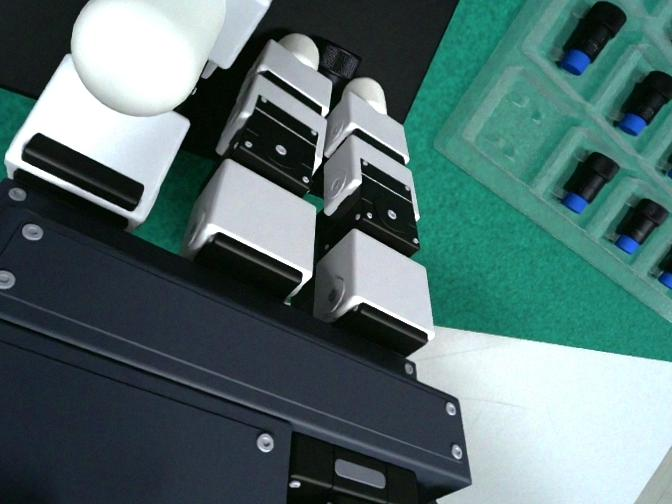

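Request:
execute_actions(
  actions=[
    [[0,0,0,0,0,0,-0.75,0,-0.58,-0.7,-0.71,-0.68,-0.23,-0.17,-0.75,0,-0.58,-0.7,-0.75,0,-0.58,-0.7,0.4,-0.6,-0.003,-0.003,-0.005,0,0,0,-0.75,0.16,-0.58,-0.7,-0.71,-0.68,-0.23,-0.17,-0.75,-0.16,-0.58,-0.7,-0.34,0,0.88,0.17,0.4,-0.85]],
  ],
)

Request:
execute_actions(
  actions=[
    [[0,0,0,0,0,0,-0.75,0,-0.58,-0.7,-0.71,-0.68,-0.23,-0.17,-0.75,0,-0.58,-0.7,-0.75,0,-0.58,-0.7,0.4,-0.6,0,0,-0.004,0,0,0,-0.75,0.16,-0.58,-0.7,-0.71,-0.68,-0.23,-0.17,-0.75,-0.16,-0.58,-0.7,-0.34,0,0.88,0.17,0.4,-0.85]],
  ],
)

Scene clock: 131.43 s.
left_arm: end_effector_position=(+0.1688, +0.1984, +0.3140) hand_goal=(-0.750, +0.000, -0.580, -0.700, -0.710, -0.680, -0.230, -0.170, -0.750, +0.000, -0.580, -0.700, -0.750, +0.000, -0.580, -0.700) hand_measured=(-0.744, +0.000, -0.576, -0.696, -0.706, -0.678, -0.224, -0.168, -0.746, +0.000, -0.576, -0.698, -0.746, +0.000, -0.576, -0.696) hand_current_ma=(+1, +0, +0, +0, +0, +0, +1, +0, +0, +0, +0, +0, +0, +0, +0, +0) hand_state=(goal, goal, goal, goal, goal, goal, goal, goal, goal, goal, goal, goal, goal, goal, goal, goal) hand_current_limit=0.40 hand_speed=-0.60 end_effector_quat_wxyz=(-0.383, +0.911, +0.140, -0.059) | right_arm: end_effector_position=(+0.3305, +0.1447, +0.1636) hand_goal=(-0.750, +0.160, -0.580, -0.700, -0.710, -0.680, -0.230, -0.170, -0.750, -0.160, -0.580, -0.700, -0.340, +0.000, +0.880, +0.170) hand_measured=(-0.750, +0.040, -0.580, -0.698, -0.716, -0.678, -0.228, -0.168, -0.758, -0.058, -0.582, -0.700, -0.344, -0.004, +0.882, +0.168) hand_current_ma=(+0, -310, +0, +1, -5, +2, +3, +1, -7, +242, -1, +0, -4, -2, +1, -1) hand_state=(goal, blocked, goal, goal, goal, goal, goal, goal, goal, blocked, goal, goal, goal, goal, goal, goal) hand_current_limit=0.40 hand_speed=-0.85 end_effector_quat_wxyz=(+0.203, +0.761, +0.597, +0.149)
Joint positions: left_arm=[0.665 0.84 1.127 -1.511 -0.732 2.066] | right_arm=[0.85 1.093 0.682 -0.921 0.455 1.035]
Joint torques (N m): left_arm=[1.67 -1.61 11.71 0.99 -0.65 -0.09] | right_arm=[0.79 -4.25 6.79 1.55 0.66 0.1]
Heat: left arm: hottest elbow 52 °C; right arm: hottest elbow 39 °C.
Hand target: left_arm +0.1728, +0.2025, +0.3249; -0.391, +0.907, +0.147, -0.047 | right_arm +0.3306, +0.1465, +0.1608; +0.205, +0.763, +0.592, +0.158
Off the commanded pose: left_arm 0.012 m, 2 deg | right_arm 0.003 m, 1 deg.

Scene clock: 132.23 s.
left_arm: end_effector_position=(+0.1688, +0.1984, +0.3140) hand_goal=(-0.750, +0.000, -0.580, -0.700, -0.710, -0.680, -0.230, -0.170, -0.750, +0.000, -0.580, -0.700, -0.750, +0.000, -0.580, -0.700) hand_measured=(-0.744, +0.000, -0.576, -0.696, -0.706, -0.678, -0.224, -0.168, -0.746, +0.000, -0.576, -0.698, -0.746, +0.000, -0.576, -0.696) hand_current_ma=(+1, +0, +0, +0, +0, +0, +1, +0, +0, +0, +0, +0, +0, +0, +0, +0) hand_state=(goal, goal, goal, goal, goal, goal, goal, goal, goal, goal, goal, goal, goal, goal, goal, goal) hand_current_limit=0.40 hand_speed=-0.60 end_effector_quat_wxyz=(-0.383, +0.911, +0.140, -0.059) | right_arm: end_effector_position=(+0.3307, +0.1445, +0.1634) hand_goal=(-0.750, +0.160, -0.580, -0.700, -0.710, -0.680, -0.230, -0.170, -0.750, -0.160, -0.580, -0.700, -0.340, +0.000, +0.880, +0.170) hand_measured=(-0.748, +0.040, -0.580, -0.698, -0.716, -0.678, -0.228, -0.168, -0.756, -0.058, -0.582, -0.700, -0.344, -0.004, +0.882, +0.168) hand_current_ma=(+1, -310, +0, +1, -5, +2, +3, +1, -7, +242, -1, +0, -4, -2, +1, -1) hand_state=(goal, blocked, goal, goal, goal, goal, goal, goal, goal, blocked, goal, goal, goal, goal, goal, goal) hand_current_limit=0.40 hand_speed=-0.85 end_effector_quat_wxyz=(+0.205, +0.761, +0.597, +0.151)
Joint positions: left_arm=[0.665 0.84 1.127 -1.511 -0.732 2.066] | right_arm=[0.851 1.093 0.679 -0.916 0.459 1.035]
Joint torques (N m): left_arm=[1.61 -1.49 11.71 0.99 -0.65 -0.1] | right_arm=[0.79 -3.78 6.63 1.69 0.55 0.11]
Heat: left arm: hottest elbow 52 °C; right arm: hottest elbow 39 °C.
Hand target: left_arm +0.1728, +0.2025, +0.3249; -0.391, +0.907, +0.147, -0.047 | right_arm +0.3306, +0.1466, +0.1585; +0.204, +0.763, +0.593, +0.158
Off the commanded pose: left_arm 0.012 m, 2 deg | right_arm 0.005 m, 1 deg.

Request:
execute_actions(
  actions=[
    [[0,0,0,0,0,0,-0.75,0,-0.58,-0.7,-0.71,-0.68,-0.23,-0.17,-0.75,0,-0.58,-0.7,-0.75,0,-0.58,-0.7,0.4,-0.6,0,0,0.003,0,0,0,-0.75,0.06,-0.58,-0.7,-0.71,-0.68,-0.23,-0.17,-0.75,-0.078,-0.58,-0.7,-0.34,0,0.88,0.17,0.4,-0.95]],
    [[0,0,0,0,0,0,-0.75,0,-0.58,-0.7,-0.71,-0.68,-0.23,-0.17,-0.75,0,-0.58,-0.7,-0.75,0,-0.58,-0.7,0.4,-0.6,0,0,0,0,0,0,-0.75,0.04,-0.58,-0.7,-0.71,-0.68,-0.23,-0.17,-0.75,-0.058,-0.58,-0.7,-0.34,0,0.88,0.17,0.4,-0.97]],
  ],
  cameras=["cam_right_wrist"],
)

Request:
zoom_image(
  camera="cam_right_wrist",
  region=[240, 10, 420, 145],
)

Scene clock: 136.10 s.
left_arm: end_effector_position=(+0.1688, +0.1984, +0.3140) hand_goal=(-0.750, +0.000, -0.580, -0.700, -0.710, -0.680, -0.230, -0.170, -0.750, +0.000, -0.580, -0.700, -0.750, +0.000, -0.580, -0.700) hand_measured=(-0.744, +0.000, -0.576, -0.696, -0.706, -0.678, -0.224, -0.168, -0.746, +0.000, -0.576, -0.698, -0.746, +0.000, -0.576, -0.696) hand_current_ma=(+1, +0, +0, +0, +0, +0, +1, +0, +0, +0, +0, +0, +0, +0, +0, +0) hand_state=(goal, goal, goal, goal, goal, goal, goal, goal, goal, goal, goal, goal, goal, goal, goal, goal) hand_current_limit=0.40 hand_speed=-0.60 end_effector_quat_wxyz=(-0.383, +0.911, +0.140, -0.059) | right_arm: end_effector_position=(+0.3307, +0.1445, +0.1634) hand_goal=(-0.750, +0.040, -0.580, -0.700, -0.710, -0.680, -0.230, -0.170, -0.750, -0.058, -0.580, -0.700, -0.340, +0.000, +0.880, +0.170) hand_measured=(-0.748, +0.032, -0.580, -0.698, -0.716, -0.678, -0.228, -0.168, -0.754, -0.050, -0.582, -0.700, -0.344, -0.004, +0.882, +0.168) hand_current_ma=(+1, -7, +0, +1, -5, +2, +3, +1, -2, +6, -1, +0, -4, -2, +1, -1) hand_state=(goal, goal, goal, goal, goal, goal, goal, goal, goal, goal, goal, goal, goal, goal, goal, goal) hand_current_limit=0.40 hand_speed=-0.97 end_effector_quat_wxyz=(+0.205, +0.761, +0.597, +0.151)
Joint positions: left_arm=[0.665 0.84 1.127 -1.511 -0.732 2.066] | right_arm=[0.851 1.093 0.679 -0.916 0.459 1.035]
Joint torques (N m): left_arm=[1.67 -1.55 11.75 0.98 -0.65 -0.1] | right_arm=[0.85 -4.25 6.84 1.43 0.55 0.11]
Heat: left arm: hottest elbow 52 °C; right arm: hottest elbow 39 °C.
Hand target: left_arm +0.1728, +0.2025, +0.3249; -0.391, +0.907, +0.147, -0.047 | right_arm +0.3306, +0.1466, +0.1603; +0.204, +0.763, +0.593, +0.158
Off the commanded pose: left_arm 0.012 m, 2 deg | right_arm 0.004 m, 1 deg.
camera_calibration:
cam_right_wrist: T_world_to_cam=[[0.305451, -0.909954, 0.280505, 0.0258471], [-0.916434, -0.200943, 0.34608, 0.229993], [-0.258551, -0.362774, -0.895291, 0.407357], [0, 0, 0, 1]] pos_world=[0.308201, 0.217514, 0.277857]
Images, in order (width x height): cam_right_wrist 672x504.

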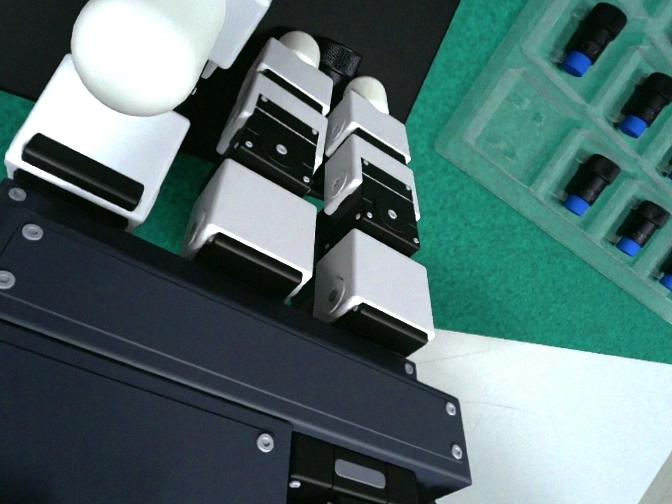

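Scaled by 2.800 from the camera's 672x504 image, which has a finer 960x720 frame.

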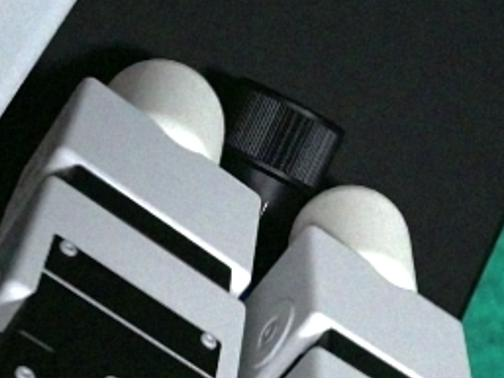

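Request:
execute_actions(
  actions=[
    [[0,0,0,0,0,0,-0.75,0,-0.58,-0.7,-0.71,-0.68,-0.23,-0.17,-0.75,0,-0.58,-0.7,-0.75,0,-0.58,-0.7,0.4,-0.6,0,0,0,0,0,0,-0.75,0.02,-0.58,-0.7,-0.71,-0.68,-0.23,-0.17,-0.75,-0.038,-0.58,-0.7,-0.34,0,0.88,0.17,0.4,-0.98]],
    [[0,0,0,0,0,0,-0.75,0,-0.58,-0.7,-0.71,-0.68,-0.23,-0.17,-0.75,0,-0.58,-0.7,-0.75,0,-0.58,-0.7,0.4,-0.6,0,0,0,0,0,0,-0.75,0.005,-0.58,-0.7,-0.71,-0.68,-0.23,-0.17,-0.75,-0.023,-0.58,-0.7,-0.34,0,0.88,0.17,0.4,-0.98]],
  ],
  cameras=["cam_right_wrist"],
)

Request:
zoom_image(
  camera="cam_right_wrist",
  region=[240, 10, 420, 145],
)

Scene clock: 140.10 s.
left_arm: end_effector_position=(+0.1688, +0.1984, +0.3140) hand_goal=(-0.750, +0.000, -0.580, -0.700, -0.710, -0.680, -0.230, -0.170, -0.750, +0.000, -0.580, -0.700, -0.750, +0.000, -0.580, -0.700) hand_measured=(-0.744, +0.000, -0.576, -0.696, -0.706, -0.678, -0.224, -0.168, -0.746, +0.000, -0.576, -0.698, -0.746, +0.000, -0.576, -0.696) hand_current_ma=(+1, +0, +0, +0, +0, +0, +1, +0, +0, +0, +0, +0, +0, +0, +0, +0) hand_state=(goal, goal, goal, goal, goal, goal, goal, goal, goal, goal, goal, goal, goal, goal, goal, goal) hand_current_limit=0.40 hand_speed=-0.60 end_effector_quat_wxyz=(-0.383, +0.911, +0.140, -0.059) | right_arm: end_effector_position=(+0.3300, +0.1438, +0.1622) hand_goal=(-0.750, +0.004, -0.580, -0.700, -0.710, -0.680, -0.230, -0.170, -0.750, -0.024, -0.580, -0.700, -0.340, +0.000, +0.880, +0.170) hand_measured=(-0.750, +0.008, -0.580, -0.698, -0.716, -0.678, -0.228, -0.168, -0.754, -0.026, -0.582, -0.700, -0.344, -0.004, +0.882, +0.168) hand_current_ma=(+0, +2, +0, +1, -5, +2, +3, +1, -2, -1, -1, +0, -4, -2, +1, -1) hand_state=(goal, goal, goal, goal, goal, goal, goal, goal, goal, goal, goal, goal, goal, goal, goal, goal) hand_current_limit=0.40 hand_speed=-0.98 end_effector_quat_wxyz=(+0.205, +0.761, +0.597, +0.149)
Joint positions: left_arm=[0.665 0.84 1.127 -1.511 -0.732 2.066] | right_arm=[0.851 1.093 0.676 -0.916 0.459 1.035]
Joint torques (N m): left_arm=[1.67 -1.49 11.71 0.98 -0.64 -0.1] | right_arm=[0.67 -4.37 7.08 1.42 0.54 0.1]
Heat: left arm: hottest elbow 52 °C; right arm: hottest elbow 39 °C.
Hand target: left_arm +0.1728, +0.2025, +0.3249; -0.391, +0.907, +0.147, -0.047 | right_arm +0.3306, +0.1466, +0.1602; +0.205, +0.763, +0.593, +0.158
Off the commanded pose: left_arm 0.012 m, 2 deg | right_arm 0.003 m, 1 deg.
camera_calibration:
cam_right_wrist: T_world_to_cam=[[0.30603, -0.909289, 0.282027, 0.0251947], [-0.915729, -0.200136, 0.348405, 0.228884], [-0.260358, -0.364882, -0.89391, 0.406423], [0, 0, 0, 1]] pos_world=[0.307701, 0.217014, 0.276456]
Images, in order (width x height): cam_right_wrist 672x504.

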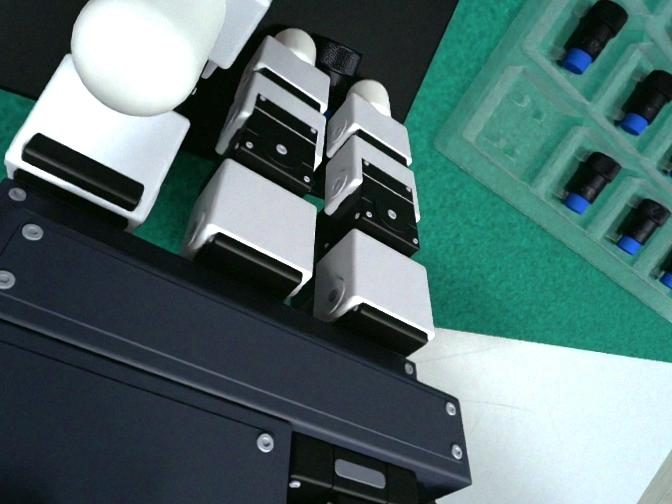

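Scaled by 2.800 from the camera's 672x504 image, which has a finer 960x720 frame.

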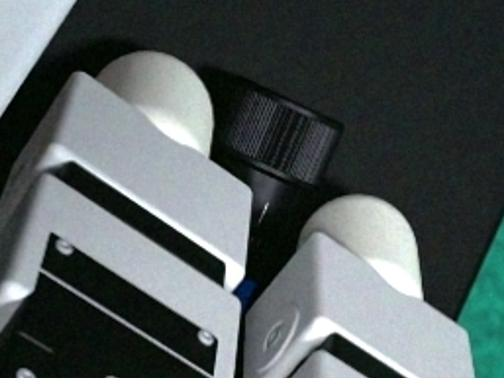

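Request:
execute_actions(
  actions=[
    [[0,0,0,0,0,0,-0.75,0,-0.58,-0.7,-0.71,-0.68,-0.23,-0.17,-0.75,0,-0.58,-0.7,-0.75,0,-0.58,-0.7,0.4,-0.6,0,0,0,0,0,0,-0.75,-0.03,-0.58,-0.7,-0.71,-0.68,-0.23,-0.17,-0.75,0.01,-0.58,-0.7,-0.34,0,0.88,0.17,0.4,-0.97]],
    [[0,0,0,0,0,0,-0.75,0,-0.58,-0.7,-0.71,-0.68,-0.23,-0.17,-0.75,0,-0.58,-0.7,-0.75,0,-0.58,-0.7,0.4,-0.6,0,0,0,0,0,0,-0.75,-0.06,-0.58,-0.7,-0.71,-0.68,-0.23,-0.17,-0.75,0.04,-0.58,-0.7,-0.34,0,0.88,0.17,0.4,-0.96]],
  ],
  cameras=["cam_right_wrist"],
)

Request:
zoom_image(
  camera="cam_right_wrist",
  region=[240, 10, 420, 145],
)

Scene clock: 143.80 s.
left_arm: end_effector_position=(+0.1688, +0.1984, +0.3140) hand_goal=(-0.750, +0.000, -0.580, -0.700, -0.710, -0.680, -0.230, -0.170, -0.750, +0.000, -0.580, -0.700, -0.750, +0.000, -0.580, -0.700) hand_measured=(-0.744, +0.000, -0.576, -0.696, -0.706, -0.678, -0.224, -0.168, -0.746, +0.000, -0.576, -0.698, -0.746, +0.000, -0.576, -0.696) hand_current_ma=(+1, +0, +0, +0, +0, +0, +1, +0, +0, +0, +0, +0, +0, +0, +0, +0) hand_state=(goal, goal, goal, goal, goal, goal, goal, goal, goal, goal, goal, goal, goal, goal, goal, goal) hand_current_limit=0.40 hand_speed=-0.60 end_effector_quat_wxyz=(-0.383, +0.911, +0.140, -0.059) | right_arm: end_effector_position=(+0.3300, +0.1438, +0.1622) hand_goal=(-0.750, -0.060, -0.580, -0.700, -0.710, -0.680, -0.230, -0.170, -0.750, +0.040, -0.580, -0.700, -0.340, +0.000, +0.880, +0.170) hand_measured=(-0.750, -0.056, -0.580, -0.698, -0.716, -0.678, -0.228, -0.168, -0.754, +0.038, -0.582, -0.700, -0.344, -0.004, +0.882, +0.168) hand_current_ma=(+0, +3, +0, +1, -5, +2, +3, +1, -2, -2, -1, +0, -4, -2, +1, -1) hand_state=(goal, goal, goal, goal, goal, goal, goal, goal, goal, goal, goal, goal, goal, goal, goal, goal) hand_current_limit=0.40 hand_speed=-0.96 end_effector_quat_wxyz=(+0.205, +0.761, +0.597, +0.149)
Joint positions: left_arm=[0.665 0.84 1.127 -1.511 -0.732 2.066] | right_arm=[0.851 1.093 0.676 -0.916 0.459 1.035]
Joint torques (N m): left_arm=[1.67 -1.61 11.74 0.98 -0.64 -0.1] | right_arm=[0.85 -4.19 7.06 1.48 0.55 0.1]
Heat: left arm: hottest elbow 52 °C; right arm: hottest elbow 39 °C.
Hand target: left_arm +0.1728, +0.2025, +0.3249; -0.391, +0.907, +0.147, -0.047 | right_arm +0.3306, +0.1466, +0.1602; +0.205, +0.763, +0.593, +0.158
Off the commanded pose: left_arm 0.012 m, 2 deg | right_arm 0.003 m, 1 deg.
camera_calibration:
cam_right_wrist: T_world_to_cam=[[0.30603, -0.909289, 0.282027, 0.0251947], [-0.915729, -0.200136, 0.348405, 0.228884], [-0.260358, -0.364882, -0.89391, 0.406423], [0, 0, 0, 1]] pos_world=[0.307701, 0.217014, 0.276456]
Images, in order (width x height): cam_right_wrist 672x504.

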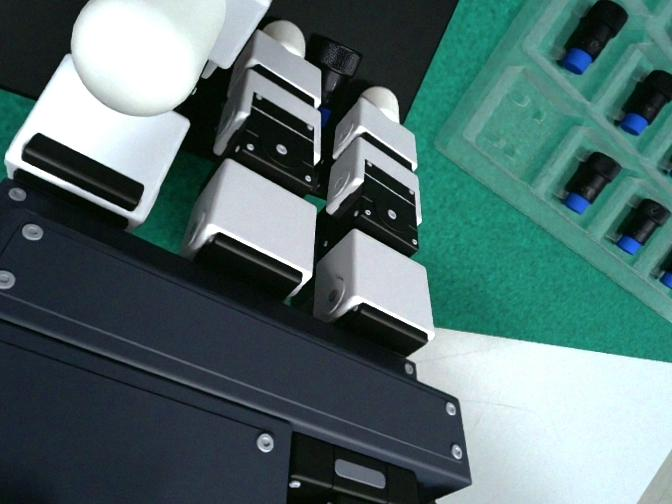

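Scaled by 2.800 from the camera's 672x504 image, which has a finer 960x720 frame.

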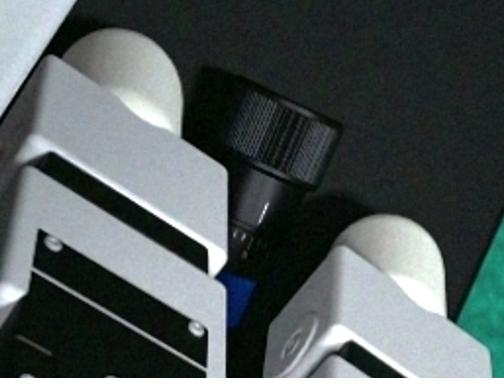

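Request:
execute_actions(
  actions=[
    [[0,0,0,0,0,0,-0.75,0,-0.58,-0.7,-0.71,-0.68,-0.23,-0.17,-0.75,0,-0.58,-0.7,-0.75,0,-0.58,-0.7,0.4,-0.6,0,0,0,0,0,0,-0.75,-0.15,-0.58,-0.7,-0.71,-0.68,-0.23,-0.17,-0.75,0.12,-0.58,-0.7,-0.34,0,0.88,0.17,0.4,-0.93]],
    [[0,0,0,0,0,0,-0.75,0,-0.58,-0.7,-0.71,-0.68,-0.23,-0.17,-0.75,0,-0.58,-0.7,-0.75,0,-0.58,-0.7,0.4,-0.6,0.01,0,0.02,0,-0.005,0,-0.75,-0.15,-0.58,-0.7,-0.71,-0.68,-0.23,-0.17,-0.75,0.12,-0.58,-0.7,-0.34,0,0.88,0.17,0.4,-0.93],[0,0,0,0,0,0,-0.75,0,-0.58,-0.7,-0.71,-0.68,-0.23,-0.17,-0.75,0,-0.58,-0.7,-0.75,0,-0.58,-0.7,0.4,-0.6,0.02,0,0.045,0,-0.01,0,-0.75,-0.15,-0.58,-0.7,-0.71,-0.68,-0.23,-0.17,-0.75,0.12,-0.58,-0.7,-0.34,0,0.88,0.17,0.4,-0.93]],
  ],
  cameras=["cam_right_wrist"],
)

Request:
zoom_image(
  camera="cam_right_wrist",
  region=[220, 0, 440, 165],
)

Scene clock: 149.77 s.
left_arm: end_effector_position=(+0.1688, +0.1984, +0.3140) hand_goal=(-0.750, +0.000, -0.580, -0.700, -0.710, -0.680, -0.230, -0.170, -0.750, +0.000, -0.580, -0.700, -0.750, +0.000, -0.580, -0.700) hand_measured=(-0.744, +0.000, -0.576, -0.696, -0.706, -0.678, -0.224, -0.168, -0.746, +0.000, -0.576, -0.698, -0.746, +0.000, -0.576, -0.696) hand_current_ma=(+1, +0, +0, +0, +0, +0, +1, +0, +0, +0, +0, +0, +0, +0, +0, +0) hand_state=(goal, goal, goal, goal, goal, goal, goal, goal, goal, goal, goal, goal, goal, goal, goal, goal) hand_current_limit=0.40 hand_speed=-0.60 end_effector_quat_wxyz=(-0.383, +0.911, +0.140, -0.059) | right_arm: end_effector_position=(+0.3318, +0.1401, +0.1643) hand_goal=(-0.750, -0.150, -0.580, -0.700, -0.710, -0.680, -0.230, -0.170, -0.750, +0.120, -0.580, -0.700, -0.340, +0.000, +0.880, +0.170) hand_measured=(-0.752, -0.144, -0.580, -0.698, -0.716, -0.678, -0.228, -0.168, -0.754, +0.116, -0.582, -0.700, -0.346, -0.004, +0.882, +0.168) hand_current_ma=(+0, +4, +0, +1, -5, +2, +3, +1, -2, -2, -1, +0, -7, -2, +1, -1) hand_state=(goal, goal, goal, goal, goal, goal, goal, goal, goal, goal, goal, goal, goal, goal, goal, goal) hand_current_limit=0.40 hand_speed=-0.93 end_effector_quat_wxyz=(+0.210, +0.763, +0.593, +0.150)
Joint positions: left_arm=[0.665 0.84 1.127 -1.511 -0.732 2.066] | right_arm=[0.843 1.091 0.676 -0.916 0.469 1.035]
Joint torques (N m): left_arm=[1.55 -1.49 11.73 0.99 -0.65 -0.09] | right_arm=[-0.44 -5.95 10.62 0.1 0.84 -0.26]
Heat: left arm: hottest elbow 52 °C; right arm: hottest elbow 39 °C.
Hand target: left_arm +0.1728, +0.2025, +0.3249; -0.391, +0.907, +0.147, -0.047 | right_arm +0.3426, +0.1465, +0.1872; +0.214, +0.760, +0.589, +0.170
Off the commanded pose: left_arm 0.012 m, 2 deg | right_arm 0.026 m, 2 deg.
camera_calibration:
cam_right_wrist: T_world_to_cam=[[0.294156, -0.910801, 0.28968, 0.023638], [-0.920834, -0.188894, 0.34115, 0.230248], [-0.256001, -0.367098, -0.894261, 0.406418], [0, 0, 0, 1]] pos_world=[0.309111, 0.214217, 0.278047]
Images, in order (width x height): cam_right_wrist 672x504.

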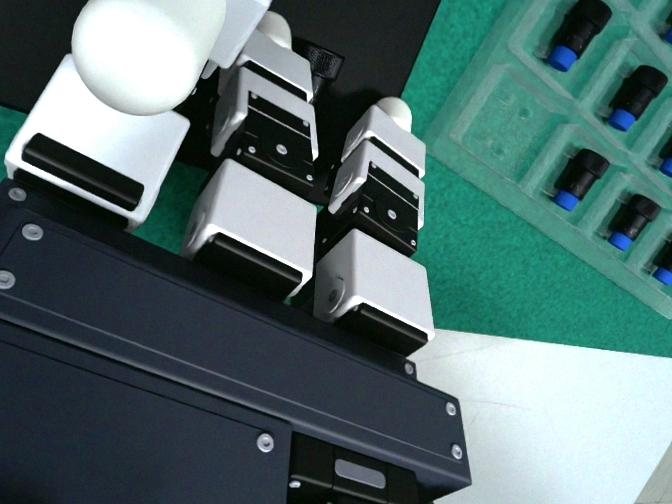

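Scaled by 2.291 from the camera's 672x504 image, which has a finer 960x720 frame.

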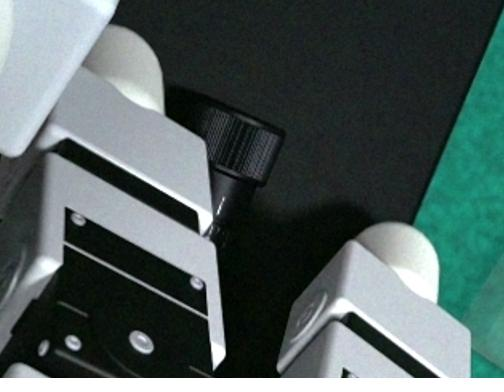

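Request:
execute_actions(
  actions=[
    [[0,0,0,0,0,0,-0.75,0,-0.58,-0.7,-0.71,-0.68,-0.23,-0.17,-0.75,0,-0.58,-0.7,-0.75,0,-0.58,-0.7,0.4,-0.6,0,0.004,0.025,0,0,0,-0.75,-0.15,-0.58,-0.7,-0.71,-0.68,-0.23,-0.17,-0.75,0.12,-0.58,-0.7,-0.34,0,0.88,0.17,0.4,-0.93],[0,0,0,0,0,0,-0.75,0,-0.58,-0.7,-0.71,-0.68,-0.23,-0.17,-0.75,0,-0.58,-0.7,-0.75,0,-0.58,-0.7,0.4,-0.6,-0.005,0.006,0.055,0,0,0,-0.75,-0.15,-0.58,-0.7,-0.71,-0.68,-0.23,-0.17,-0.75,0.12,-0.58,-0.7,-0.34,0,0.88,0.17,0.4,-0.93]],
    [[0,0,0,0,0,0,-0.75,0,-0.58,-0.7,-0.71,-0.68,-0.23,-0.17,-0.75,0,-0.58,-0.7,-0.75,0,-0.58,-0.7,0.4,-0.6,0,0,0.03,0,0,0,-0.75,-0.15,-0.58,-0.7,-0.71,-0.68,-0.23,-0.17,-0.75,0.12,-0.58,-0.7,-0.34,0,0.88,0.17,0.4,-0.93],[0,0,0,0,0,0,-0.75,0,-0.58,-0.7,-0.71,-0.68,-0.23,-0.17,-0.75,0,-0.58,-0.7,-0.75,0,-0.58,-0.7,0.4,-0.6,-0.01,0,0.06,0,0,0,-0.75,-0.15,-0.58,-0.7,-0.71,-0.68,-0.23,-0.17,-0.75,0.12,-0.58,-0.7,-0.34,0,0.88,0.17,0.4,-0.93]],
  ],
  cameras=["cam_right_wrist","cam_high"],
)

Scene clock: 159.17 s.
left_arm: end_effector_position=(+0.1688, +0.1984, +0.3140) hand_goal=(-0.750, +0.000, -0.580, -0.700, -0.710, -0.680, -0.230, -0.170, -0.750, +0.000, -0.580, -0.700, -0.750, +0.000, -0.580, -0.700) hand_measured=(-0.744, +0.000, -0.576, -0.696, -0.706, -0.678, -0.224, -0.168, -0.746, +0.000, -0.576, -0.698, -0.746, +0.000, -0.576, -0.696) hand_current_ma=(+1, +0, +0, +0, +0, +0, +1, +0, +0, +0, +0, +0, +0, +0, +0, +0) hand_state=(goal, goal, goal, goal, goal, goal, goal, goal, goal, goal, goal, goal, goal, goal, goal, goal) hand_current_limit=0.40 hand_speed=-0.60 end_effector_quat_wxyz=(-0.383, +0.911, +0.140, -0.059) | right_arm: end_effector_position=(+0.3253, +0.1390, +0.2274) hand_goal=(-0.750, -0.150, -0.580, -0.700, -0.710, -0.680, -0.230, -0.170, -0.750, +0.120, -0.580, -0.700, -0.340, +0.000, +0.880, +0.170) hand_measured=(-0.752, -0.144, -0.580, -0.698, -0.716, -0.678, -0.228, -0.168, -0.754, +0.118, -0.582, -0.700, -0.350, -0.004, +0.882, +0.168) hand_current_ma=(-1, +3, +0, +1, -5, +2, +3, +1, -2, -1, -1, +0, -11, -2, +1, -1) hand_state=(goal, goal, goal, goal, goal, goal, goal, goal, goal, goal, goal, goal, goal, goal, goal, goal) hand_current_limit=0.40 hand_speed=-0.93 end_effector_quat_wxyz=(+0.215, +0.757, +0.600, +0.143)
Joint positions: left_arm=[0.665 0.84 1.127 -1.511 -0.732 2.066] | right_arm=[0.859 1.016 0.802 -1.137 0.477 1.036]
Joint torques (N m): left_arm=[1.67 -1.55 11.73 0.98 -0.64 -0.1] | right_arm=[1.08 -4.37 12.71 -0.14 0.83 0.11]
Heat: left arm: hottest elbow 53 °C; right arm: hottest elbow 39 °C.
Hand target: left_arm +0.1728, +0.2025, +0.3249; -0.391, +0.907, +0.147, -0.047 | right_arm +0.3336, +0.1501, +0.2562; +0.214, +0.760, +0.589, +0.170
Off the commanded pose: left_arm 0.012 m, 2 deg | right_arm 0.032 m, 3 deg.
camera_calibration:
cam_right_wrist: T_world_to_cam=[[0.307666, -0.901344, 0.304829, -0.00289084], [-0.915944, -0.193805, 0.351407, 0.199414], [-0.257661, -0.387322, -0.885208, 0.462069], [0, 0, 0, 1]] pos_world=[0.302599, 0.215011, 0.339832]
Images, in order (width x height): cam_high 672x504, cam_right_wrist 672x504.

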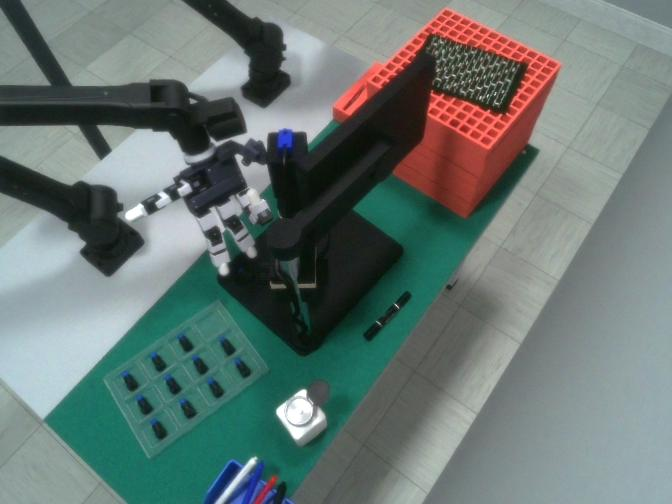

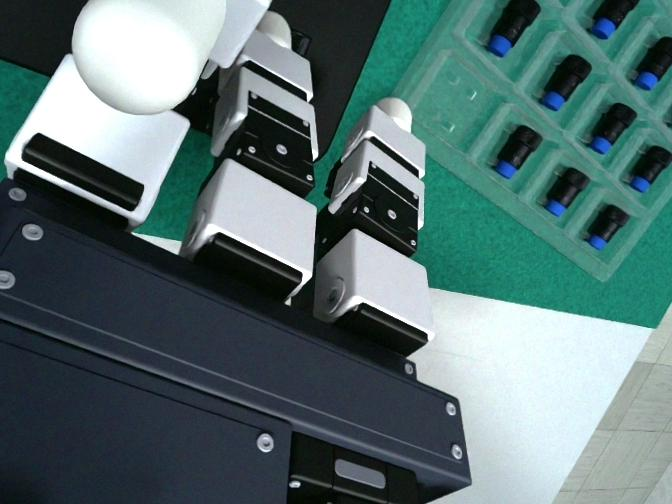

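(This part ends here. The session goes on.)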